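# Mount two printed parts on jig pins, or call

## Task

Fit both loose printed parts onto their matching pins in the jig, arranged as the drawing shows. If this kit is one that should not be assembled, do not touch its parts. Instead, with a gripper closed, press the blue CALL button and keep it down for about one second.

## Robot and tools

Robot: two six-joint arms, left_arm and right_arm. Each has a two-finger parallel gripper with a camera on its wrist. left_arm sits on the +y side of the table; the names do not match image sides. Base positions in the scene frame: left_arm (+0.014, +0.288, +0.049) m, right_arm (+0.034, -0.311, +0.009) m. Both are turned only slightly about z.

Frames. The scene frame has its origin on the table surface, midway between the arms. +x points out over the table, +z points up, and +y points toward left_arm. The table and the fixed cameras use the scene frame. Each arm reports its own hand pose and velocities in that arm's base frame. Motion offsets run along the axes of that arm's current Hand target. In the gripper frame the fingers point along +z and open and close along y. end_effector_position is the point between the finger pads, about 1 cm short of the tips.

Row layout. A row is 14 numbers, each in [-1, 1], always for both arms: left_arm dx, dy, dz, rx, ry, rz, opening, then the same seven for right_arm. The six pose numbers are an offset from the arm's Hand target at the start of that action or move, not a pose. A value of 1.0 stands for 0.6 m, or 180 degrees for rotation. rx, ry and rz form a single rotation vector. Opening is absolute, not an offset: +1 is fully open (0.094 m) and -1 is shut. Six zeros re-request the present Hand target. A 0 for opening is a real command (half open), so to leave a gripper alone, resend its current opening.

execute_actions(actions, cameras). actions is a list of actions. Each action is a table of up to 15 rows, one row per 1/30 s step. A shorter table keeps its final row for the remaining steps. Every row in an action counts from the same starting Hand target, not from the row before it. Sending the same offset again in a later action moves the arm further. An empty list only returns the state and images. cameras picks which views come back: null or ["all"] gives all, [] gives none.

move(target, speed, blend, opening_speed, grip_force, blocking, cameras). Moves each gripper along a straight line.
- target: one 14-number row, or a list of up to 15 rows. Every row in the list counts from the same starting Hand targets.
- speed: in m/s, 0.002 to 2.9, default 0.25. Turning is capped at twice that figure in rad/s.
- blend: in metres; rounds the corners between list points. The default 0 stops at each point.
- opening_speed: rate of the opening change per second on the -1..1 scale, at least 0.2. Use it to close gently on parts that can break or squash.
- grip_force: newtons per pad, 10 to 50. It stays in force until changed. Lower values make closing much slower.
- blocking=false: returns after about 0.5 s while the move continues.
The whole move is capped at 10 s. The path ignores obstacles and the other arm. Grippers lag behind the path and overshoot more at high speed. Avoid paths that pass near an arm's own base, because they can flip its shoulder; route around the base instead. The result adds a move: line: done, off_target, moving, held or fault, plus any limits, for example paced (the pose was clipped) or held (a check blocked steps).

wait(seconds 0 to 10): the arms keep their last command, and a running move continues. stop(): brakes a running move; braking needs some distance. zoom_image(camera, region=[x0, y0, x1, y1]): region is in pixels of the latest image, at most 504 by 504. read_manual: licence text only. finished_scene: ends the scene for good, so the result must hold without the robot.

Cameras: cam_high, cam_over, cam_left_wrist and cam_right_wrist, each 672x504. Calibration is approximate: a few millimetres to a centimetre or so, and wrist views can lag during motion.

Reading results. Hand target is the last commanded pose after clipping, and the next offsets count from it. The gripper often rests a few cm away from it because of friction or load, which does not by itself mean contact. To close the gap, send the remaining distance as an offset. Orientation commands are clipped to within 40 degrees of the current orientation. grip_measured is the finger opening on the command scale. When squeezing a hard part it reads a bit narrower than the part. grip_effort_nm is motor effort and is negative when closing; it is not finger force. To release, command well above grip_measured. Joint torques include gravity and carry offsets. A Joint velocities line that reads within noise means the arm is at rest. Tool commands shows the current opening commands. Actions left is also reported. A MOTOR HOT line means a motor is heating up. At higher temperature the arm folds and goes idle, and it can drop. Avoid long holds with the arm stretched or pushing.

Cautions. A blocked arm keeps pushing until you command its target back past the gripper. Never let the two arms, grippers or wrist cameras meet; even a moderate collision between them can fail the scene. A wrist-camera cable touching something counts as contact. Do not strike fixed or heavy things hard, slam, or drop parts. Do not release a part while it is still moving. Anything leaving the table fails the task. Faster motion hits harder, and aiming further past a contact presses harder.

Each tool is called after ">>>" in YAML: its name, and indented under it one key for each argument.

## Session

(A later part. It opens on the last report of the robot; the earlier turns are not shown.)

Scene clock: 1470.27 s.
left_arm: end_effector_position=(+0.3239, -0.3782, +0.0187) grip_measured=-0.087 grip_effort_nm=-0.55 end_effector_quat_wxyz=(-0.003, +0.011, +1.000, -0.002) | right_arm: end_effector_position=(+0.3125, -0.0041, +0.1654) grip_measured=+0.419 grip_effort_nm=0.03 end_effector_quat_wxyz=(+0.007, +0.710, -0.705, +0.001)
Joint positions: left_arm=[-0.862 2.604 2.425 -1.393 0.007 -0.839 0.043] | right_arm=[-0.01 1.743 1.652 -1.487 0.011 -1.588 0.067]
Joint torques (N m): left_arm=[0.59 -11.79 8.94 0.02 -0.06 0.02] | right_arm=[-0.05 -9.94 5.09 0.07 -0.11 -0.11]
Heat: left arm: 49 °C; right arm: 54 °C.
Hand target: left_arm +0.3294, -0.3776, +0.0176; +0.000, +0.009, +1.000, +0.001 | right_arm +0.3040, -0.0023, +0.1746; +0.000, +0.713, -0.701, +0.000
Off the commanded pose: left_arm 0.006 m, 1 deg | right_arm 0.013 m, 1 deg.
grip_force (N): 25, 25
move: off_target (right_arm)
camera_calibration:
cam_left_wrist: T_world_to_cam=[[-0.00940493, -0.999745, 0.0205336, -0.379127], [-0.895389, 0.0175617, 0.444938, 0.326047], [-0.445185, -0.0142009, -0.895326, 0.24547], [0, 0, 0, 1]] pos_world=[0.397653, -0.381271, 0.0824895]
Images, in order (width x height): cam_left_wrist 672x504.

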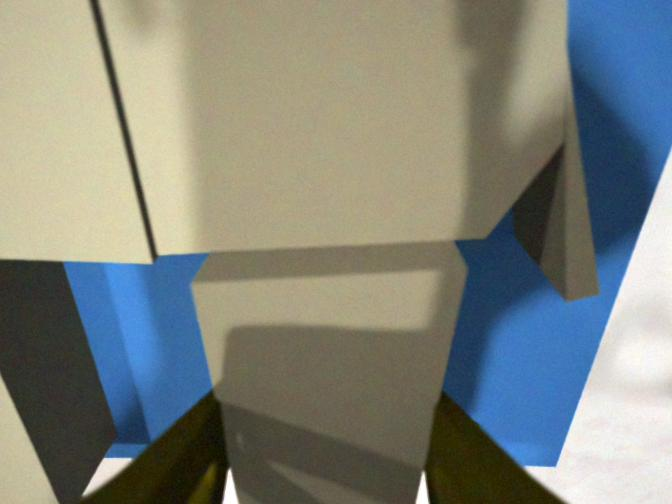

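>>> move:
  target:
    - [0,0,0.016,0,0,0,-0.3,0,0,0,0,0,0,0.42]
    - [-0.0032,0.0025,0.016,0,0,0,-0.3,0,0,0,0,0,0,0.42]
  speed: [0.1,0.1]
  cameras: ["cam_left_wrist"]

>>> zoom_image:
  camera: "cam_left_wrist"
  region: [100, 100, 600, 360]

Scene clock: 1495.23 s.
left_arm: end_effector_position=(+0.3238, -0.3781, +0.0176) grip_measured=-0.087 grip_effort_nm=-0.56 end_effector_quat_wxyz=(-0.003, +0.013, +1.000, -0.001) | right_arm: end_effector_position=(+0.3125, -0.0041, +0.1654) grip_measured=+0.419 grip_effort_nm=0.04 end_effector_quat_wxyz=(+0.007, +0.710, -0.705, +0.001)
Joint positions: left_arm=[-0.862 2.604 2.42 -1.39 0.007 -0.837 0.043] | right_arm=[-0.01 1.743 1.652 -1.487 0.011 -1.588 0.067]
Joint torques (N m): left_arm=[0.91 -11.97 6.11 0.36 -0.08 0.01] | right_arm=[-0.08 -9.99 5.04 0.06 -0.1 -0.12]
Heat: left arm: 50 °C; right arm: 54 °C.
Hand target: left_arm +0.3314, -0.3761, +0.0080; +0.000, +0.009, +1.000, +0.001 | right_arm +0.3040, -0.0023, +0.1746; +0.000, +0.713, -0.701, +0.000
Off the commanded pose: left_arm 0.012 m, 1 deg | right_arm 0.013 m, 1 deg.
grip_force (N): 25, 25
move: off_target (left_arm, right_arm)
camera_calibration:
cam_left_wrist: T_world_to_cam=[[-0.0117054, -0.999738, 0.0196715, -0.378218], [-0.894989, 0.0192483, 0.445673, 0.326917], [-0.445935, -0.012389, -0.89498, 0.245309], [0, 0, 0, 1]] pos_world=[0.397551, -0.381372, 0.0812885]
Images, in order (width x height): cam_left_wrist 672x504.

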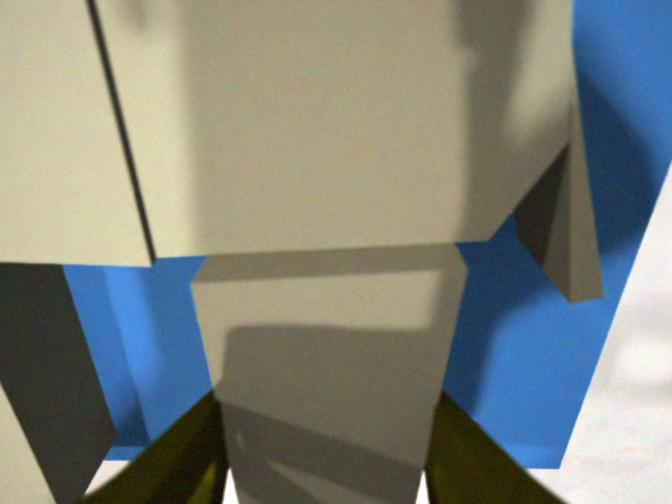

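Scaled by 1.008.

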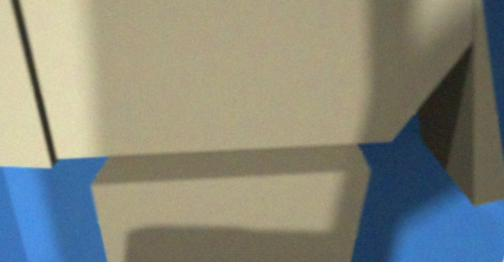

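>>> move:
  target: [0,0,0.007,0,0,0,-0.3,0,0,0,0,0,0,0.42]
  speed: 0.1
  cameras: ["cam_left_wrist"]

>>> zoom_image:
  camera: "cam_left_wrist"
  region: [100, 100, 600, 360]

Scene clock: 1509.00 s.
left_arm: end_effector_position=(+0.3238, -0.3781, +0.0134) grip_measured=-0.087 grip_effort_nm=-0.55 end_effector_quat_wxyz=(-0.004, +0.013, +1.000, -0.001) | right_arm: end_effector_position=(+0.3125, -0.0041, +0.1654) grip_measured=+0.419 grip_effort_nm=0.04 end_effector_quat_wxyz=(+0.007, +0.710, -0.705, +0.001)
Joint positions: left_arm=[-0.862 2.604 2.404 -1.374 0.007 -0.836 0.043] | right_arm=[-0.01 1.743 1.652 -1.487 0.011 -1.588 0.067]
Joint torques (N m): left_arm=[0.92 -12.04 5.96 0.36 -0.08 0.05] | right_arm=[-0.06 -9.95 5.07 0.04 -0.09 -0.14]
Heat: left arm: 51 °C; right arm: 54 °C.
Hand target: left_arm +0.3313, -0.3760, +0.0038; +0.000, +0.009, +1.000, +0.001 | right_arm +0.3040, -0.0023, +0.1746; +0.000, +0.713, -0.701, +0.000
Off the commanded pose: left_arm 0.012 m, 1 deg | right_arm 0.013 m, 1 deg.
grip_force (N): 25, 25
move: off_target (left_arm, right_arm)
camera_calibration:
cam_left_wrist: T_world_to_cam=[[-0.0127643, -0.999736, 0.0190884, -0.377769], [-0.894728, 0.0199424, 0.446165, 0.328913], [-0.446428, -0.011384, -0.894747, 0.242109], [0, 0, 0, 1]] pos_world=[0.397551, -0.381473, 0.0770879]
Images, in order (width x height): cam_left_wrist 672x504.

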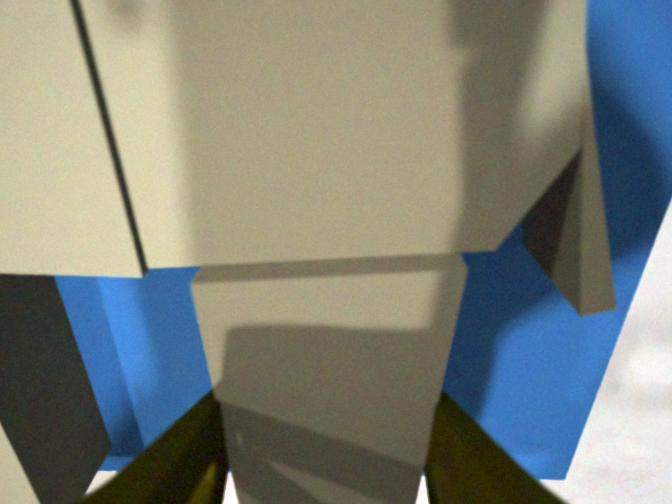

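Scaled by 1.008.

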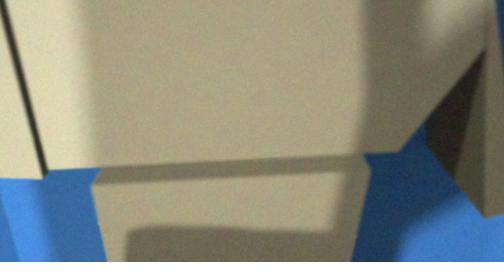

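>>> move:
  target: [0.0063,0.0078,0,0,0,-0.0067,-0.3,0,0,0,0,0,0,0.42]
  speed: 0.1
  cameras: ["cam_left_wrist"]

>>> zoom_image:
  camera: "cam_left_wrist"
  region: [100, 100, 600, 360]

Scene clock: 1570.83 s.
left_arm: end_effector_position=(+0.3224, -0.3756, +0.0060) grip_measured=-0.087 grip_effort_nm=-0.55 end_effector_quat_wxyz=(-0.005, +0.009, +1.000, +0.001) | right_arm: end_effector_position=(+0.3125, -0.0041, +0.1654) grip_measured=+0.419 grip_effort_nm=0.04 end_effector_quat_wxyz=(+0.007, +0.710, -0.705, +0.001)
Joint positions: left_arm=[-0.861 2.59 2.349 -1.337 0.007 -0.843 0.043] | right_arm=[-0.01 1.743 1.652 -1.487 0.011 -1.588 0.067]
Joint torques (N m): left_arm=[0.92 -13.83 4.16 0.37 -0.09 -0.09] | right_arm=[-0.01 -9.98 5.08 0.06 -0.11 -0.13]
Heat: left arm: 51 °C; right arm: 54 °C.
Hand target: left_arm +0.3277, -0.3714, +0.0039; +0.000, -0.001, +1.000, +0.001 | right_arm +0.3040, -0.0023, +0.1746; +0.000, +0.713, -0.701, +0.000
Off the commanded pose: left_arm 0.007 m, 1 deg | right_arm 0.013 m, 1 deg.
grip_force (N): 25, 25
move: off_target (right_arm)
camera_calibration:
cam_left_wrist: T_world_to_cam=[[-0.00472711, -0.999863, 0.0158587, -0.377847], [-0.893414, 0.0113468, 0.449091, 0.32734], [-0.449209, -0.0120455, -0.893346, 0.235516], [0, 0, 0, 1]] pos_world=[0.39646, -0.378673, 0.0693842]
Images, in order (width x height): cam_left_wrist 672x504.

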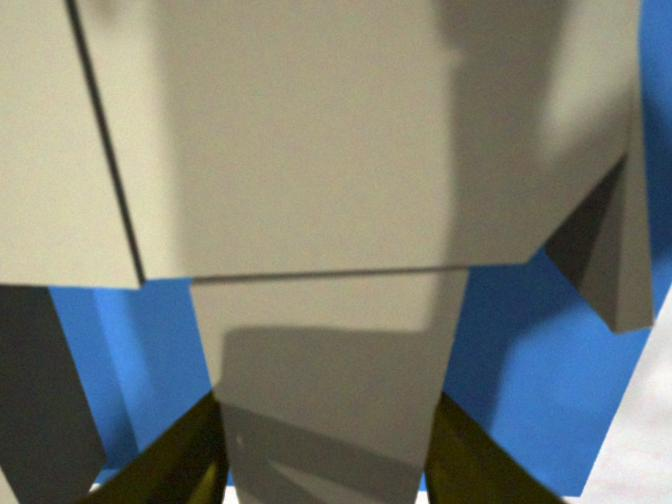

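Scaled by 1.008.

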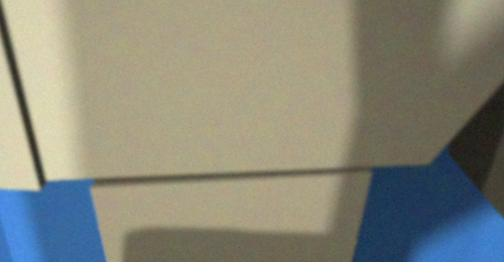

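>>> move:
  target: [0,0,0.01,0,0,0,-0.3,0,0,0,0,0,0,0.42]
  speed: 0.05
  cameras: ["cam_left_wrist"]

>>> zoom_image:
  camera: "cam_left_wrist"
  region: [100, 100, 600, 360]

Scene clock: 1587.17 s.
left_arm: end_effector_position=(+0.3224, -0.3757, +0.0058) grip_measured=-0.087 grip_effort_nm=-0.56 end_effector_quat_wxyz=(-0.003, +0.009, +1.000, -0.002) | right_arm: end_effector_position=(+0.3125, -0.0041, +0.1654) grip_measured=+0.419 grip_effort_nm=0.04 end_effector_quat_wxyz=(+0.007, +0.710, -0.705, +0.001)
Joint positions: left_arm=[-0.861 2.581 2.33 -1.322 0.007 -0.843 0.043] | right_arm=[-0.01 1.743 1.652 -1.487 0.011 -1.588 0.067]
Joint torques (N m): left_arm=[0.9 -13.04 3.96 0.45 -0.07 -0.12] | right_arm=[-0.08 -9.94 5.12 0.06 -0.1 -0.12]
Heat: left arm: 51 °C; right arm: 54 °C.
Hand target: left_arm +0.3277, -0.3714, -0.0020; +0.001, -0.001, +1.000, +0.001 | right_arm +0.3040, -0.0023, +0.1746; +0.000, +0.713, -0.701, +0.000
Off the commanded pose: left_arm 0.010 m, 1 deg | right_arm 0.013 m, 1 deg.
grip_force (N): 25, 25
move: off_target (right_arm)
camera_calibration:
cam_left_wrist: T_world_to_cam=[[-0.00477948, -0.999785, 0.0201785, -0.377897], [-0.895097, 0.013274, 0.445674, 0.328653], [-0.445846, -0.0159316, -0.894968, 0.232786], [0, 0, 0, 1]] pos_world=[0.396157, -0.37847, 0.069489]
Images, in order (width x height): cam_left_wrist 672x504.

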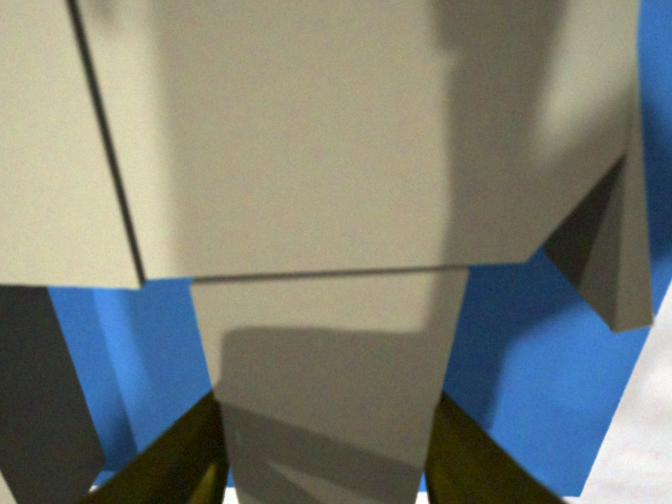

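Scaled by 1.008.

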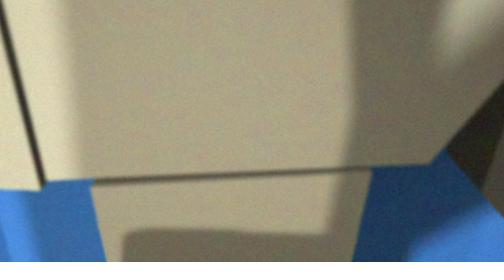

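>>> move:
  target:
    - [0.005,0.0045,-0.0308,0,0,-0.003,-0.3,0,0,0,0,0,0,0.42]
    - [0.0008,-0.0007,-0.0033,0,0,-0.003,-0.3,0,0,0,0,0,0,0.42]
  speed: [0.1,0.05]
  cameras: ["cam_left_wrist"]

>>> zoom_image:
  camera: "cam_left_wrist"
  region: [100, 100, 600, 360]

Scene clock: 1602.03 s.
left_arm: end_effector_position=(+0.3224, -0.3757, +0.0064) grip_measured=-0.087 grip_effort_nm=-0.56 end_effector_quat_wxyz=(-0.003, +0.003, +1.000, -0.002) | right_arm: end_effector_position=(+0.3125, -0.0041, +0.1654) grip_measured=+0.419 grip_effort_nm=0.03 end_effector_quat_wxyz=(+0.007, +0.710, -0.705, +0.001)
Joint positions: left_arm=[-0.861 2.579 2.329 -1.322 0.007 -0.855 0.043] | right_arm=[-0.01 1.743 1.652 -1.487 0.011 -1.588 0.067]
Joint torques (N m): left_arm=[0.79 -13 4.45 0.39 -0.07 -0.08] | right_arm=[-0.08 -9.92 5.09 0.06 -0.11 -0.14]
Heat: left arm: 53 °C; right arm: 54 °C.
Hand target: left_arm +0.3271, -0.3718, -0.0001; +0.000, -0.006, +1.000, +0.001 | right_arm +0.3040, -0.0023, +0.1746; +0.000, +0.713, -0.701, +0.000
Off the commanded pose: left_arm 0.009 m, 1 deg | right_arm 0.013 m, 1 deg.
grip_force (N): 25, 25
move: off_target (right_arm)
camera_calibration:
cam_left_wrist: T_world_to_cam=[[0.00781731, -0.999755, 0.0206925, -0.381923], [-0.895361, 0.00221632, 0.445336, 0.324292], [-0.445273, -0.0220085, -0.895125, 0.230924], [0, 0, 0, 1]] pos_world=[0.396168, -0.377466, 0.0701895]
Images, in order (width x height): cam_left_wrist 672x504.

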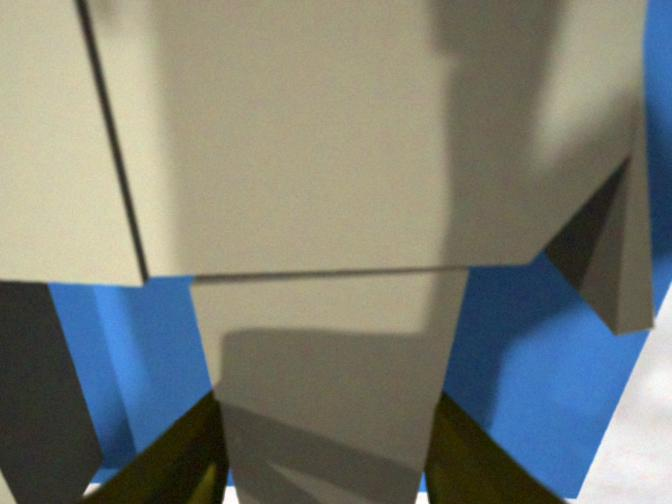

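Scaled by 1.008.

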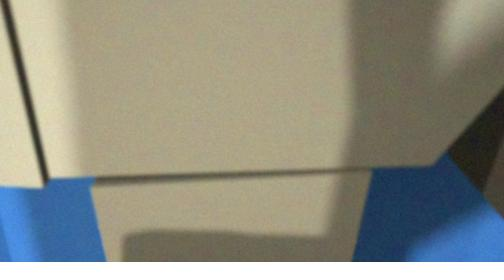

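>>> move:
  target: [-0.0065,0.0053,0.003,0,0,0,-0.3,0,0,0,0,0,0,0.42]
  speed: 0.05
  cameras: ["cam_left_wrist"]

>>> zoom_image:
  camera: "cam_left_wrist"
  region: [100, 100, 600, 360]

Scene clock: 1649.27 s.
left_arm: end_effector_position=(+0.3226, -0.3753, +0.0059) grip_measured=-0.087 grip_effort_nm=-0.56 end_effector_quat_wxyz=(-0.005, +0.002, +1.000, -0.003) | right_arm: end_effector_position=(+0.3125, -0.0041, +0.1654) grip_measured=+0.419 grip_effort_nm=0.03 end_effector_quat_wxyz=(+0.007, +0.710, -0.705, +0.001)
Joint positions: left_arm=[-0.859 2.579 2.327 -1.321 0.011 -0.854 0.043] | right_arm=[-0.01 1.743 1.652 -1.487 0.011 -1.588 0.067]
Joint torques (N m): left_arm=[1.43 -13.03 4.19 0.43 -0.12 0] | right_arm=[-0.08 -9.96 5.08 0.05 -0.11 -0.14]
Heat: left arm: 51 °C; right arm: 54 °C.
Hand target: left_arm +0.3310, -0.3686, -0.0019; +0.000, -0.006, +1.000, +0.001 | right_arm +0.3040, -0.0023, +0.1746; +0.000, +0.713, -0.701, +0.000
Off the commanded pose: left_arm 0.013 m, 1 deg | right_arm 0.013 m, 1 deg.
grip_force (N): 25, 25
move: off_target (left_arm, right_arm)
camera_calibration:
cam_left_wrist: T_world_to_cam=[[0.00863382, -0.999696, 0.0230844, -0.381879], [-0.893866, 0.00263266, 0.448327, 0.324408], [-0.448251, -0.0245051, -0.893572, 0.230666], [0, 0, 0, 1]] pos_world=[0.396671, -0.376964, 0.0694907]
Images, in order (width x height): cam_left_wrist 672x504.

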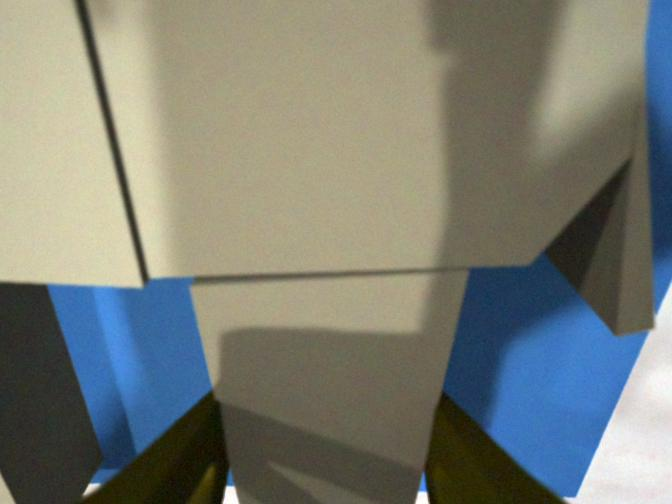

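Scaled by 1.008.

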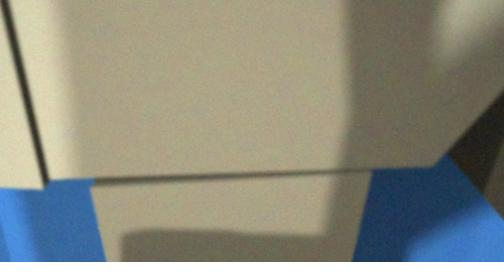

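>>> move:
  target:
    - [0.0117,-0.0095,0,0,0,0,-0.3,0,0,0,0,0,0,0.42]
    - [0.0117,-0.0095,0.01,0,0,0,-0.3,0,0,0,0,0,0,0.42]
  speed: 0.05
  cameras: ["cam_left_wrist"]

>>> zoom_image:
  camera: "cam_left_wrist"
  region: [100, 100, 600, 360]

Scene clock: 1667.67 s.
left_arm: end_effector_position=(+0.3227, -0.3754, +0.0056) grip_measured=-0.087 grip_effort_nm=-0.56 end_effector_quat_wxyz=(-0.003, -0.001, +1.000, -0.005) | right_arm: end_effector_position=(+0.3125, -0.0041, +0.1654) grip_measured=+0.419 grip_effort_nm=0.04 end_effector_quat_wxyz=(+0.007, +0.710, -0.705, +0.001)
Joint positions: left_arm=[-0.859 2.571 2.311 -1.307 0.011 -0.861 0.043] | right_arm=[-0.01 1.743 1.652 -1.487 0.011 -1.588 0.067]
Joint torques (N m): left_arm=[0.01 -12.31 3.77 0.55 -0.12 -0.13] | right_arm=[-0.05 -9.94 5.05 0.06 -0.09 -0.12]
Heat: left arm: 51 °C; right arm: 54 °C.
Hand target: left_arm +0.3241, -0.3744, -0.0079; +0.001, -0.006, +1.000, +0.000 | right_arm +0.3040, -0.0023, +0.1746; +0.000, +0.713, -0.701, +0.000
Off the commanded pose: left_arm 0.014 m, 1 deg | right_arm 0.013 m, 1 deg.
grip_force (N): 25, 25
move: off_target (left_arm, right_arm)
camera_calibration:
cam_left_wrist: T_world_to_cam=[[0.0161733, -0.999509, 0.0268465, -0.38425], [-0.89529, -0.00252157, 0.445476, 0.323098], [-0.44519, -0.0312402, -0.894891, 0.226856], [0, 0, 0, 1]] pos_world=[0.396475, -0.37616, 0.0693948]
Images, in order (width x height): cam_left_wrist 672x504.

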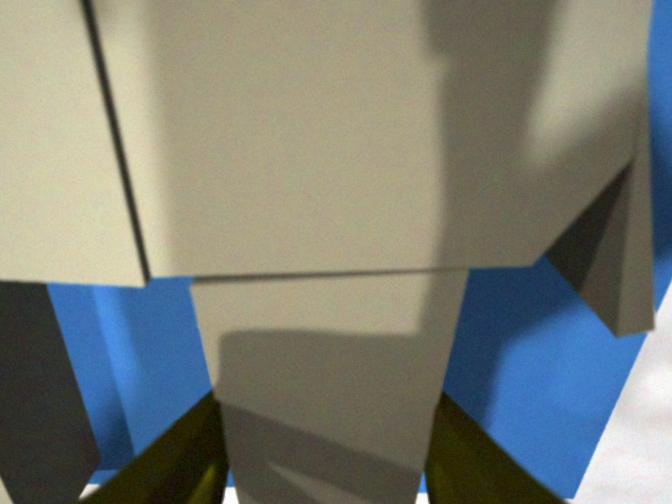

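Scaled by 1.008.

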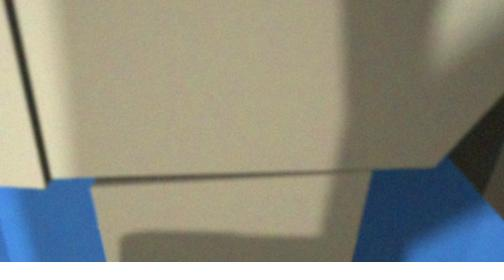

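>>> move:
  target: [0.0042,0.0052,-0.0432,0,0,0.001,-0.3,0,0,0,0,0,0,0.42]
  speed: 0.1
  cameras: ["cam_left_wrist"]

>>> zoom_image:
  camera: "cam_left_wrist"
  region: [100, 100, 600, 360]

Scene clock: 1720.27 s.
left_arm: end_effector_position=(+0.3224, -0.3751, +0.0064) grip_measured=-0.087 grip_effort_nm=-0.55 end_effector_quat_wxyz=(-0.003, -0.001, +1.000, -0.005) | right_arm: end_effector_position=(+0.3125, -0.0041, +0.1654) grip_measured=+0.419 grip_effort_nm=0.04 end_effector_quat_wxyz=(+0.007, +0.710, -0.705, +0.001)
Joint positions: left_arm=[-0.859 2.57 2.312 -1.31 0.011 -0.861 0.043] | right_arm=[-0.01 1.743 1.652 -1.487 0.011 -1.588 0.067]
Joint torques (N m): left_arm=[-0.03 -14.49 6.87 -0.17 -0.12 -0.07] | right_arm=[-0.03 -9.89 5.04 0.05 -0.11 -0.15]
Heat: left arm: 49 °C; right arm: 55 °C.
Hand target: left_arm +0.3214, -0.3713, +0.0179; +0.000, -0.004, +1.000, +0.001 | right_arm +0.3040, -0.0023, +0.1746; +0.000, +0.713, -0.701, +0.000
Off the commanded pose: left_arm 0.012 m, 1 deg | right_arm 0.013 m, 1 deg.
grip_force (N): 25, 25
move: off_target (left_arm, right_arm)
camera_calibration:
cam_left_wrist: T_world_to_cam=[[0.0161458, -0.999524, 0.0263011, -0.384023], [-0.895049, -0.00272334, 0.445959, 0.322403], [-0.445675, -0.0307411, -0.894667, 0.227764], [0, 0, 0, 1]] pos_world=[0.396275, -0.37596, 0.0700942]
Images, in order (width x height): cam_left_wrist 672x504.

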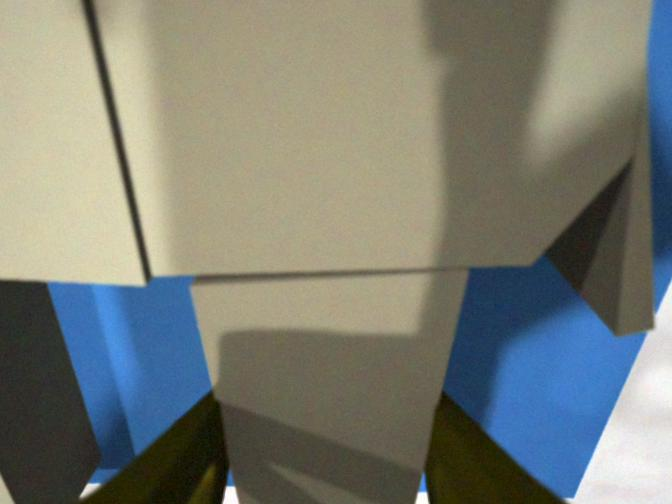

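Scaled by 1.008.

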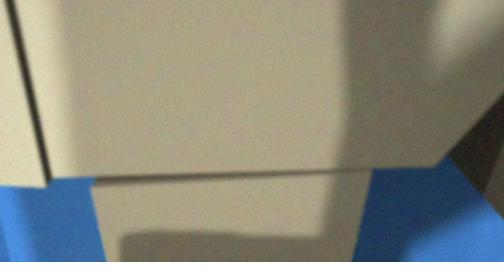

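>>> move:
  target: [0,0,-0.015,0,0,0,-0.3,0,0,0,0,0,0,0.42]
  speed: 0.1
  cameras: ["cam_left_wrist"]

>>> zoom_image:
  camera: "cam_left_wrist"
  region: [100, 100, 600, 360]

Scene clock: 1732.37 s.
left_arm: end_effector_position=(+0.3166, -0.3684, +0.0089) grip_measured=-0.087 grip_effort_nm=-0.56 end_effector_quat_wxyz=(-0.015, -0.002, +1.000, +0.009) | right_arm: end_effector_position=(+0.3125, -0.0041, +0.1654) grip_measured=+0.419 grip_effort_nm=0.04 end_effector_quat_wxyz=(+0.007, +0.710, -0.705, +0.001)
Joint positions: left_arm=[-0.859 2.57 2.321 -1.355 0.011 -0.863 0.043] | right_arm=[-0.01 1.743 1.652 -1.487 0.011 -1.588 0.067]
Joint torques (N m): left_arm=[-0.09 -14.68 8.69 -0.14 -0.1 -0.05] | right_arm=[-0.06 -9.91 5.08 0.06 -0.11 -0.11]
Heat: left arm: 53 °C; right arm: 55 °C.
Hand target: left_arm +0.3214, -0.3713, +0.0269; +0.000, -0.004, +1.000, +0.001 | right_arm +0.3040, -0.0023, +0.1746; +0.000, +0.713, -0.701, +0.000
Off the commanded pose: left_arm 0.019 m, 2 deg | right_arm 0.013 m, 1 deg.
grip_force (N): 25, 25
move: off_target (left_arm, right_arm)
camera_calibration:
cam_left_wrist: T_world_to_cam=[[0.0180101, -0.999837, -0.000972956, -0.377708], [-0.884466, -0.0163857, 0.466317, 0.307584], [-0.466257, -0.00753786, -0.884617, 0.242662], [0, 0, 0, 1]] pos_world=[0.391993, -0.370778, 0.0708642]
Images, in order (width x height): cam_left_wrist 672x504.

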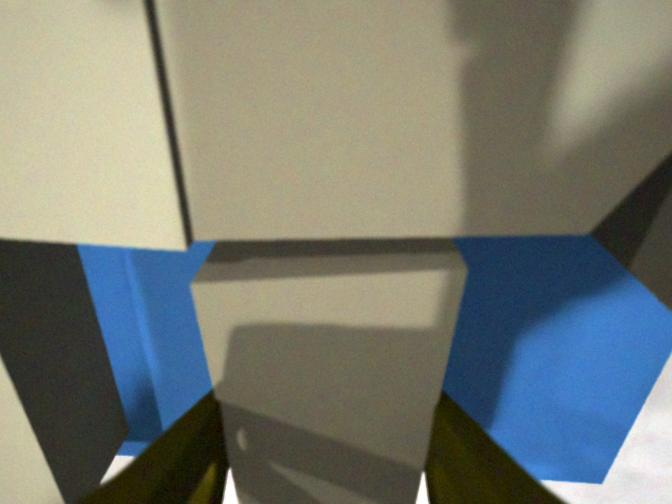

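Scaled by 1.008.

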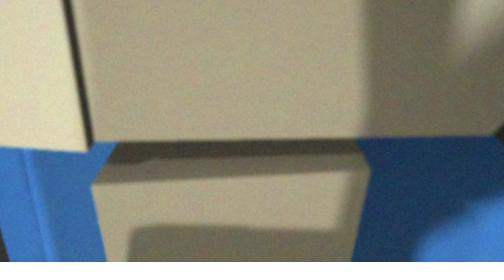

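>>> move:
  target:
    - [0,0,-0.08,0,0,0,-0.3,0,0,0,0,0,0,0.42]
    - [0.0448,-0.0563,-0.08,0,0,0.007,-0.3,0,0,0,0,0,0,0.42]
    - [-0.0068,-0.0142,-0.08,0,0,0.007,-0.3,0,0,0,0,0,0,0.42]
    - [-0.0068,-0.0142,0.029,0,0,0.007,-0.3,0,0,0,0,0,0,0.42]
  speed: [0.15,0.15,0.1,0.1]
  blend: [0.01,0,0,0]
  cameras: ["cam_left_wrist"]

>>> zoom_image:
  camera: "cam_left_wrist"
  region: [100, 100, 600, 360]

Scene clock: 1763.47 s.
left_arm: end_effector_position=(+0.3231, -0.3749, +0.0162) grip_measured=-0.087 grip_effort_nm=-0.56 end_effector_quat_wxyz=(-0.007, +0.002, +1.000, +0.003) | right_arm: end_effector_position=(+0.3125, -0.0041, +0.1654) grip_measured=+0.419 grip_effort_nm=0.04 end_effector_quat_wxyz=(+0.007, +0.710, -0.705, +0.001)
Joint positions: left_arm=[-0.859 2.602 2.411 -1.393 0.007 -0.855 0.043] | right_arm=[-0.01 1.743 1.652 -1.487 0.011 -1.588 0.067]
Joint torques (N m): left_arm=[-0.38 -12.26 6.22 0.36 -0.08 0.05] | right_arm=[-0.03 -9.98 5.12 0.05 -0.12 -0.12]
Heat: left arm: 56 °C; right arm: 55 °C.
Hand target: left_arm +0.3255, -0.3798, +0.0095; +0.000, +0.007, +1.000, +0.001 | right_arm +0.3040, -0.0023, +0.1746; +0.000, +0.713, -0.701, +0.000
Off the commanded pose: left_arm 0.009 m, 1 deg | right_arm 0.013 m, 1 deg.
grip_force (N): 25, 25
move: off_target (right_arm)
camera_calibration:
cam_left_wrist: T_world_to_cam=[[0.0090586, -0.999894, 0.0113801, -0.381635], [-0.892057, -0.00293826, 0.451914, 0.317499], [-0.451832, -0.0142454, -0.891989, 0.244979], [0, 0, 0, 1]] pos_world=[0.397374, -0.377172, 0.0793795]
Images, in order (width x height): cam_left_wrist 672x504.

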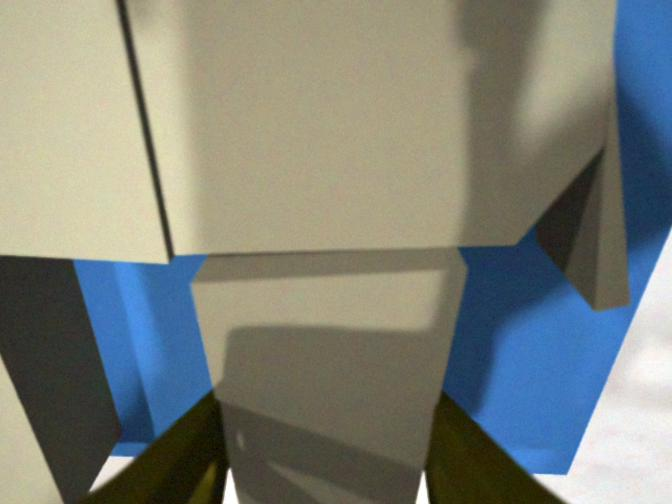

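Scaled by 1.008.

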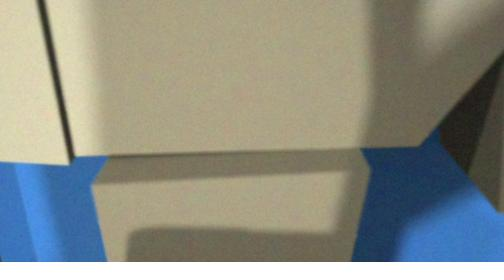

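>>> move:
  target: [0.0007,0.001,0.02,0,0,0.004,-0.3,0,0,0,0,0,0,0.42]
  speed: 0.06
  cameras: ["cam_left_wrist"]

>>> zoom_image:
  camera: "cam_left_wrist"
  region: [100, 100, 600, 360]

Scene clock: 1777.77 s.
left_arm: end_effector_position=(+0.3228, -0.3746, +0.0064) grip_measured=-0.087 grip_effort_nm=-0.55 end_effector_quat_wxyz=(-0.008, +0.008, +1.000, +0.004) | right_arm: end_effector_position=(+0.3125, -0.0041, +0.1654) grip_measured=+0.419 grip_effort_nm=0.03 end_effector_quat_wxyz=(+0.007, +0.710, -0.705, +0.001)
Joint positions: left_arm=[-0.859 2.602 2.372 -1.357 0.007 -0.844 0.043] | right_arm=[-0.01 1.743 1.652 -1.487 0.011 -1.588 0.067]
Joint torques (N m): left_arm=[-0.35 -12.57 4.9 0.52 -0.06 0.05] | right_arm=[-0.05 -9.95 5.04 0.08 -0.1 -0.13]
Heat: left arm: 54 °C; right arm: 55 °C.
Hand target: left_arm +0.3253, -0.3791, -0.0025; +0.000, +0.013, +1.000, +0.001 | right_arm +0.3040, -0.0023, +0.1746; +0.000, +0.713, -0.701, +0.000
Off the commanded pose: left_arm 0.010 m, 1 deg | right_arm 0.013 m, 1 deg.
grip_force (N): 25, 25
move: off_target (right_arm)
camera_calibration:
cam_left_wrist: T_world_to_cam=[[-0.00165386, -0.999953, 0.00957645, -0.377867], [-0.891226, 0.00581737, 0.453522, 0.324653], [-0.453556, -0.00778472, -0.891194, 0.239113], [0, 0, 0, 1]] pos_world=[0.397166, -0.377876, 0.0694774]
Images, in order (width x height): cam_left_wrist 672x504.

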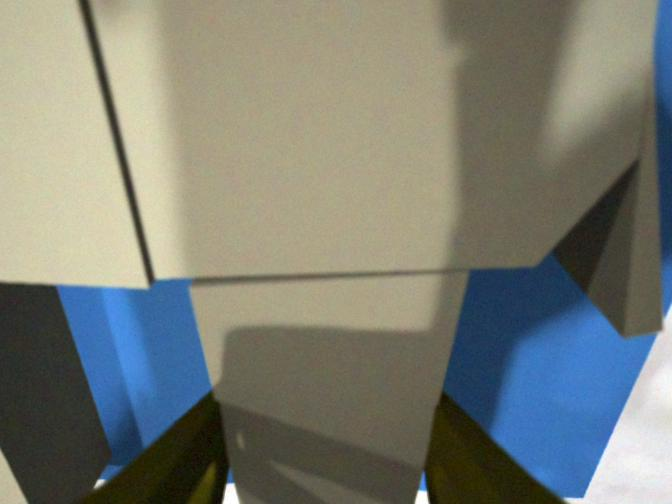

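Scaled by 1.008.

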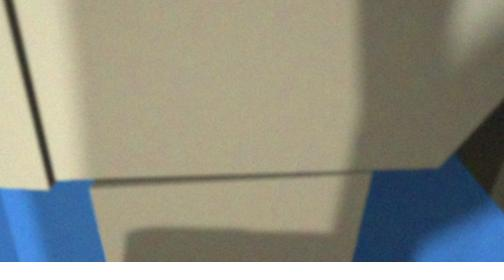

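>>> move:
  target: [0,0,0.01,0,0,0,-0.3,0,0,0,0,0,0,0.42]
  speed: 0.06
  cameras: ["cam_left_wrist"]

>>> zoom_image:
  camera: "cam_left_wrist"
  region: [100, 100, 600, 360]

Scene clock: 1788.67 s.
left_arm: end_effector_position=(+0.3227, -0.3745, +0.0055) grip_measured=-0.087 grip_effort_nm=-0.55 end_effector_quat_wxyz=(-0.008, +0.008, +1.000, +0.004) | right_arm: end_effector_position=(+0.3125, -0.0041, +0.1654) grip_measured=+0.419 grip_effort_nm=0.03 end_effector_quat_wxyz=(+0.007, +0.710, -0.705, +0.001)
Joint positions: left_arm=[-0.859 2.6 2.365 -1.351 0.007 -0.844 0.043] | right_arm=[-0.01 1.743 1.652 -1.487 0.011 -1.588 0.067]
Joint torques (N m): left_arm=[-0.34 -12.37 3.82 0.69 -0.07 0.06] | right_arm=[-0.08 -9.92 5.12 0.05 -0.1 -0.13]
Heat: left arm: 53 °C; right arm: 55 °C.
Hand target: left_arm +0.3253, -0.3791, -0.0084; +0.000, +0.013, +1.000, +0.001 | right_arm +0.3040, -0.0023, +0.1746; +0.000, +0.713, -0.701, +0.000
Off the commanded pose: left_arm 0.015 m, 1 deg | right_arm 0.013 m, 1 deg.
grip_force (N): 25, 25
move: off_target (left_arm, right_arm)
camera_calibration:
cam_left_wrist: T_world_to_cam=[[-0.00196905, -0.99995, 0.00984435, -0.37765], [-0.891325, 0.00621804, 0.453323, 0.325175], [-0.453361, -0.0078819, -0.891292, 0.238159], [0, 0, 0, 1]] pos_world=[0.397065, -0.377776, 0.0685777]
Images, in order (width x height): cam_left_wrist 672x504.

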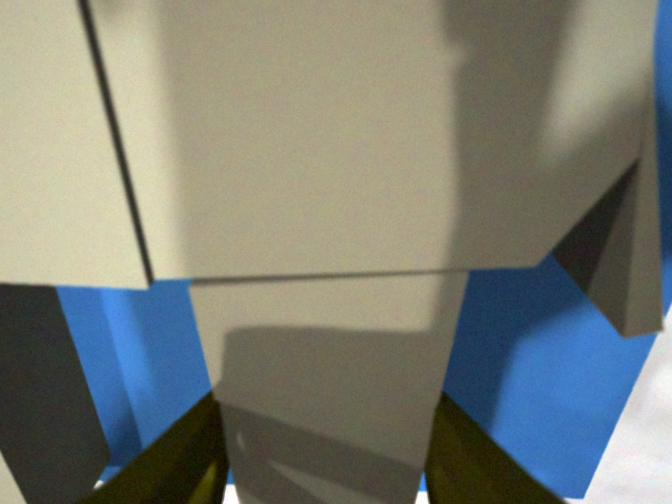

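Scaled by 1.008.

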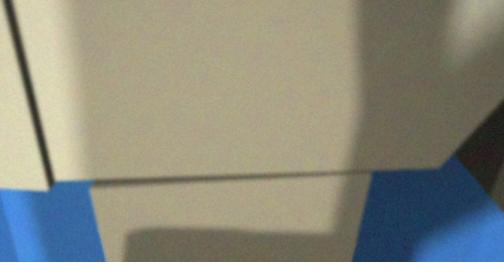

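>>> move:
  target: [0,0.001,-0.005,0,0,0.008,-0.3,0,0,0,0,0,0,0.42]
  speed: 0.06
  cameras: ["cam_left_wrist"]

>>> zoom_image:
  camera: "cam_left_wrist"
  region: [100, 100, 600, 360]

Scene clock: 1833.20 s.
left_arm: end_effector_position=(+0.3227, -0.3745, +0.0054) grip_measured=-0.087 grip_effort_nm=-0.55 end_effector_quat_wxyz=(-0.008, +0.018, +1.000, +0.003) | right_arm: end_effector_position=(+0.3125, -0.0041, +0.1654) grip_measured=+0.419 grip_effort_nm=0.04 end_effector_quat_wxyz=(+0.007, +0.710, -0.705, +0.001)
Joint positions: left_arm=[-0.859 2.6 2.365 -1.351 0.007 -0.823 0.043] | right_arm=[-0.01 1.743 1.652 -1.487 0.011 -1.588 0.067]
Joint torques (N m): left_arm=[-0.32 -12.62 4.25 0.59 -0.08 0.11] | right_arm=[-0.05 -9.92 5.15 0.07 -0.12 -0.12]
Heat: left arm: 48 °C; right arm: 55 °C.
Hand target: left_arm +0.3253, -0.3785, -0.0055; +0.000, +0.026, +1.000, +0.001 | right_arm +0.3040, -0.0023, +0.1746; +0.000, +0.713, -0.701, +0.000
Off the commanded pose: left_arm 0.012 m, 1 deg | right_arm 0.013 m, 1 deg.
grip_force (N): 25, 25
move: off_target (left_arm, right_arm)
camera_calibration:
cam_left_wrist: T_world_to_cam=[[-0.0229418, -0.999685, 0.0101563, -0.370749], [-0.890939, 0.0250528, 0.453431, 0.332197], [-0.453542, 0.00135385, -0.891234, 0.241621], [0, 0, 0, 1]] pos_world=[0.397047, -0.379281, 0.068478]
Images, in order (width x height): cam_left_wrist 672x504.

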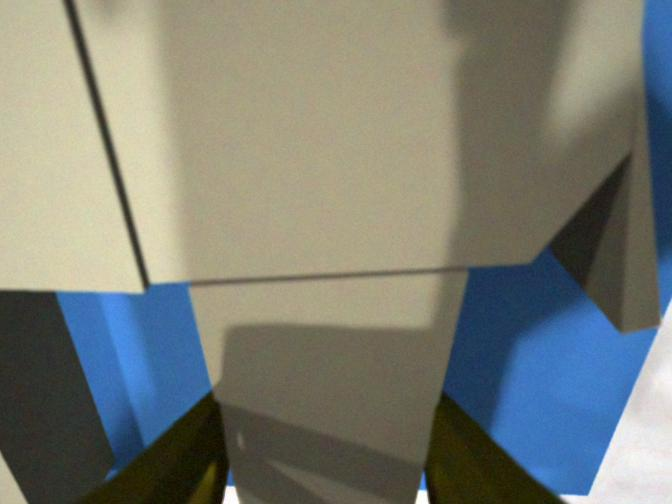

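Scaled by 1.008.

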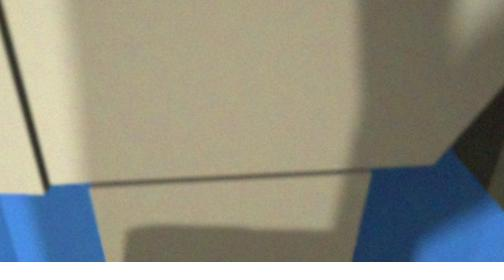

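>>> move:
  target: [0.0085,0.0103,0,0,0,0,-0.3,0,0,0,0,0,0,0.42]
  speed: 0.04
  cameras: ["cam_left_wrist"]

>>> zoom_image:
  camera: "cam_left_wrist"
  region: [100, 100, 600, 360]

Scene clock: 1856.67 s.
left_arm: end_effector_position=(+0.3225, -0.3742, +0.0056) grip_measured=-0.087 grip_effort_nm=-0.55 end_effector_quat_wxyz=(+0.001, +0.019, +1.000, -0.007) | right_arm: end_effector_position=(+0.3125, -0.0041, +0.1654) grip_measured=+0.419 grip_effort_nm=0.03 end_effector_quat_wxyz=(+0.007, +0.710, -0.705, +0.001)
Joint positions: left_arm=[-0.859 2.55 2.272 -1.28 0.007 -0.821 0.043] | right_arm=[-0.01 1.743 1.652 -1.487 0.011 -1.588 0.067]
Joint torques (N m): left_arm=[-0.13 -12.66 3.7 0.4 -0.06 0.12] | right_arm=[-0.1 -9.92 5.05 0.05 -0.11 -0.13]
Heat: left arm: 48 °C; right arm: 55 °C.
Hand target: left_arm +0.3205, -0.3720, -0.0055; +0.000, +0.025, +1.000, +0.001 | right_arm +0.3040, -0.0023, +0.1746; +0.000, +0.713, -0.701, +0.000
Off the commanded pose: left_arm 0.012 m, 1 deg | right_arm 0.013 m, 1 deg.
grip_force (N): 25, 25
move: off_target (left_arm, right_arm)
camera_calibration:
cam_left_wrist: T_world_to_cam=[[-0.0244832, -0.999233, 0.0305533, -0.369933], [-0.898886, 0.0353789, 0.436752, 0.338378], [-0.437498, -0.0167708, -0.899063, 0.229778], [0, 0, 0, 1]] pos_world=[0.395634, -0.377767, 0.0701005]
Images, in order (width x height): cam_left_wrist 672x504.

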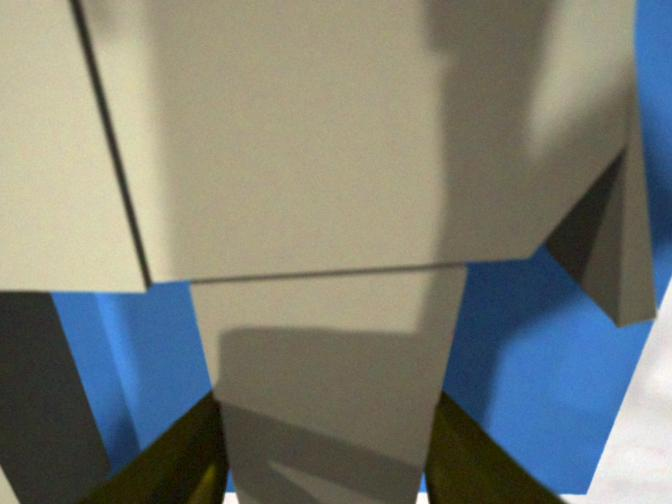

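Scaled by 1.008.

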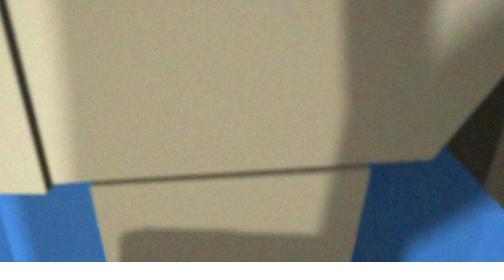

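>>> move:
  target:
    - [0.0067,0.0063,0.0017,0,0,0,-0.3,0,0,0,0,0,0,0.42]
    - [0.0117,-0.0037,0.0017,0,0,0,-0.3,0,0,0,0,0,0,0.42]
    - [0.0067,-0.0137,0.0017,0,0,0,-0.3,0,0,0,0,0,0,0.42]
    - [-0.0033,-0.017,0.0017,0,0,0,-0.3,0,0,0,0,0,0,0.42]
    - [-0.0133,-0.0137,0.0017,0,0,0,-0.3,0,0,0,0,0,0,0.42]
    - [-0.0167,0.003,0.0017,0,0,0,-0.3,0,0,0,0,0,0,0.42]
    - [-0.0033,0.0097,0.0017,0,0,0,-0.3,0,0,0,0,0,0,0.42]
    - [0.0067,0.0063,0.0017,0,0,0,-0.3,0,0,0,0,0,0,0.42]
    - [0.0,-0.0037,0.0017,0,0,0,-0.3,0,0,0,0,0,0,0.42]
  speed: 0.02
  blend: [0.002,0.002,0.002,0.002,0.002,0.002,0.002,0.002,0]
  cameras: ["cam_left_wrist"]

>>> zoom_image:
  camera: "cam_left_wrist"
  region: [100, 100, 600, 360]

Scene clock: 1925.53 s.
left_arm: end_effector_position=(+0.3236, -0.3761, +0.0070) grip_measured=-0.087 grip_effort_nm=-0.56 end_effector_quat_wxyz=(+0.010, +0.024, +1.000, -0.016) | right_arm: end_effector_position=(+0.3125, -0.0041, +0.1654) grip_measured=+0.419 grip_effort_nm=0.03 end_effector_quat_wxyz=(+0.007, +0.710, -0.705, +0.001)
Joint positions: left_arm=[-0.86 2.524 2.228 -1.238 0.006 -0.812 0.043] | right_arm=[-0.01 1.743 1.652 -1.487 0.011 -1.588 0.067]
Joint torques (N m): left_arm=[-0.32 -10.3 7.86 0.01 -0.07 -0.03] | right_arm=[-0.12 -9.98 5.04 0.06 -0.11 -0.12]
Heat: left arm: 48 °C; right arm: 55 °C.
Hand target: left_arm +0.3203, -0.3743, -0.0066; +0.000, +0.026, +1.000, +0.001 | right_arm +0.3040, -0.0023, +0.1746; +0.000, +0.713, -0.701, +0.000
Off the commanded pose: left_arm 0.014 m, 2 deg | right_arm 0.013 m, 1 deg.
grip_force (N): 25, 25
move: off_target (left_arm, right_arm)
camera_calibration:
cam_left_wrist: T_world_to_cam=[[-0.035792, -0.9982, 0.048131, -0.367918], [-0.905708, 0.0527563, 0.420607, 0.34764], [-0.422388, -0.0285383, -0.905966, 0.222118], [0, 0, 0, 1]] pos_world=[0.395512, -0.379257, 0.0727199]
Images, in order (width x height): cam_left_wrist 672x504.

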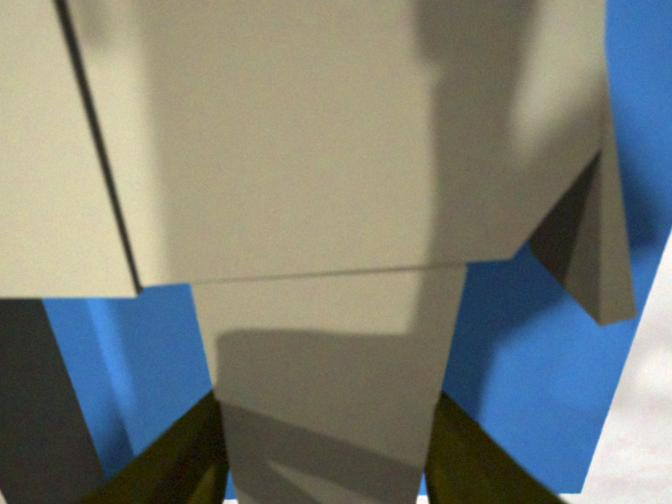

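Scaled by 1.008.

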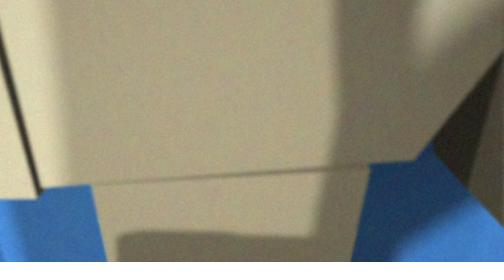

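>>> move:
  target:
    - [0.0503,0.004,-0.2,0,0,0,-0.3,0,0,0,0,0,0,0.42]
    - [0.0795,0.2972,-0.346,0.3731,-0.3930,0.3724,-0.3,0,0,0,0,0,0,0.42]
  speed: [0.15,0.25]
  blend: [0.02,0]
  cameras: ["cam_left_wrist","cam_right_wrist","cam_high"]

Scene clock: 1975.93 s.
left_arm: end_effector_position=(+0.2838, -0.1952, +0.2013) grip_measured=-0.087 grip_effort_nm=-0.56 end_effector_quat_wxyz=(+0.494, +0.501, +0.512, -0.493) | right_arm: end_effector_position=(+0.3125, -0.0041, +0.1654) grip_measured=+0.419 grip_effort_nm=0.03 end_effector_quat_wxyz=(+0.007, +0.710, -0.705, +0.001)
Joint positions: left_arm=[-0.056 1.551 0.668 0.515 1.499 0.357 0.043] | right_arm=[-0.01 1.743 1.652 -1.487 0.011 -1.588 0.067]
Joint torques (N m): left_arm=[0.42 -4.59 5.72 1.34 0.45 -0.01] | right_arm=[-0.06 -9.91 5.04 0.06 -0.13 -0.12]
Heat: left arm: 50 °C; right arm: 55 °C.
Hand target: left_arm +0.2817, -0.1941, +0.2013; +0.500, +0.500, +0.500, -0.500 | right_arm +0.3040, -0.0023, +0.1746; +0.000, +0.713, -0.701, +0.000
Off the commanded pose: left_arm 0.002 m, 2 deg | right_arm 0.013 m, 1 deg.
grip_force (N): 25, 25
move: off_target (right_arm)
camera_calibration:
cam_left_wrist: T_world_to_cam=[[-0.999704, 0.0060256, 0.0235854, 0.276429], [-0.0181259, 0.462475, -0.886447, 0.311512], [-0.016249, -0.886612, -0.462229, 0.0144414], [0, 0, 0, 1]] pos_world=[0.282228, -0.132928, 0.276294]
cam_right_wrist: T_world_to_cam=[[0.99998, 0.00636005, 0.000644472, -0.311264], [0.00538449, -0.89233, 0.451352, -0.0432032], [0.0034457, -0.451339, -0.892346, 0.233407], [0, 0, 0, 1]] pos_world=[0.310686, 0.068774, 0.227981]
Images, in order (width x height): cam_high 672x504, cam_left_wrist 672x504, cam_right_wrist 672x504.

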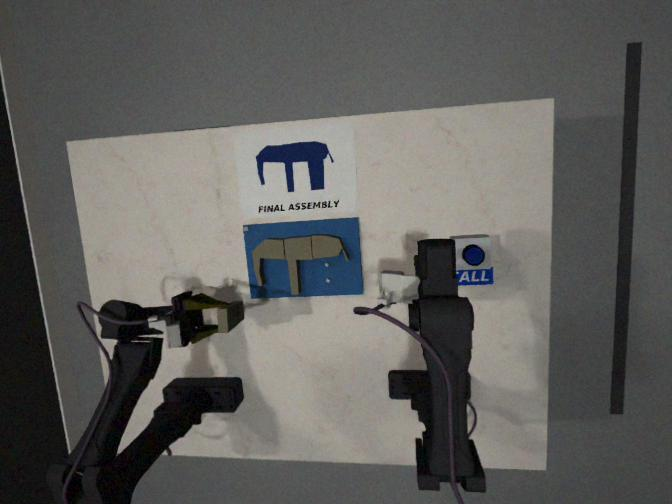

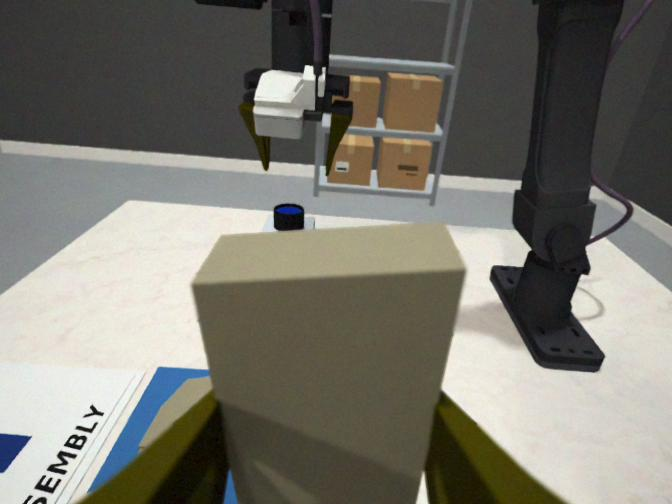

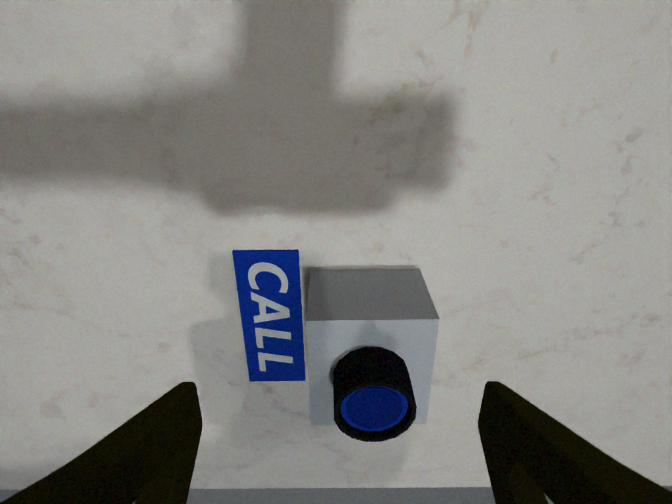

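>>> move:
  target: [0,0,0,0,0,0,-0.3,-0.4448,0.0559,-0.1723,0.004,-0.45,0.0045,0.42]
  speed: 0.25
  cameras: ["cam_right_wrist"]

>>> zoom_image:
  camera: "cam_right_wrist"
  region: [220, 130, 460, 370]

Scene clock: 1995.93 s.
left_arm: end_effector_position=(+0.2834, -0.1952, +0.2024) grip_measured=-0.087 grip_effort_nm=-0.56 end_effector_quat_wxyz=(+0.497, +0.498, +0.508, -0.496) | right_arm: end_effector_position=(+0.2719, +0.2631, +0.2681) grip_measured=+0.419 grip_effort_nm=0.03 end_effector_quat_wxyz=(-0.447, +0.532, -0.551, -0.463)
Joint positions: left_arm=[-0.056 1.577 0.625 0.764 1.502 0.178 0.043] | right_arm=[0.301 1.404 0.987 -0.113 -1.226 -0.469 0.067]
Joint torques (N m): left_arm=[0.36 -4.66 5.53 1.37 0.31 -0.03] | right_arm=[0.73 -7.68 5.91 1.41 -0.29 0.07]
Heat: left arm: 46 °C; right arm: 54 °C.
Hand target: left_arm +0.2816, -0.1941, +0.2013; +0.500, +0.500, +0.500, -0.500 | right_arm +0.2656, +0.2640, +0.2779; -0.459, +0.538, -0.537, -0.459
Off the commanded pose: left_arm 0.002 m, 1 deg | right_arm 0.012 m, 2 deg.
grip_force (N): 25, 25
move: off_target (right_arm)
camera_calibration:
cam_right_wrist: T_world_to_cam=[[0.99932, -0.0149754, -0.0336793, -0.257286], [-0.0360415, -0.588352, -0.807802, 0.418002], [-0.00771816, 0.808466, -0.588492, 0.0359082], [0, 0, 0, 1]] pos_world=[0.272454, 0.213049, 0.350129]
Images, in order (width x height): cam_right_wrist 672x504.

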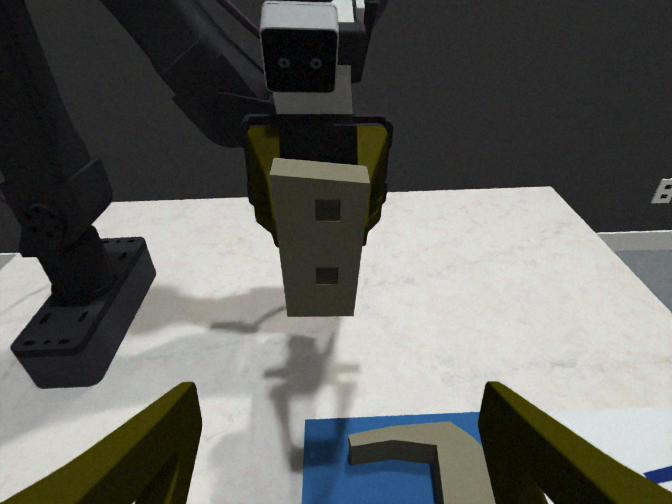

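Scaled by 2.100.

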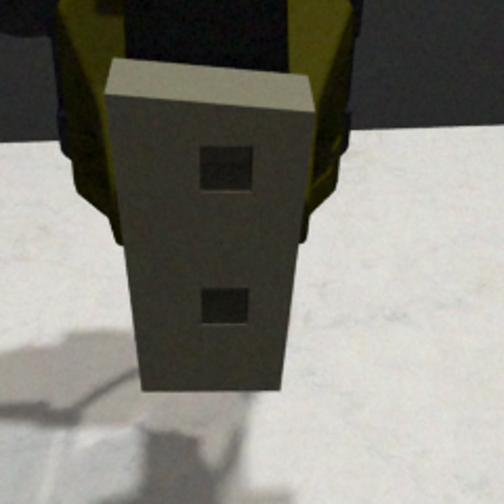

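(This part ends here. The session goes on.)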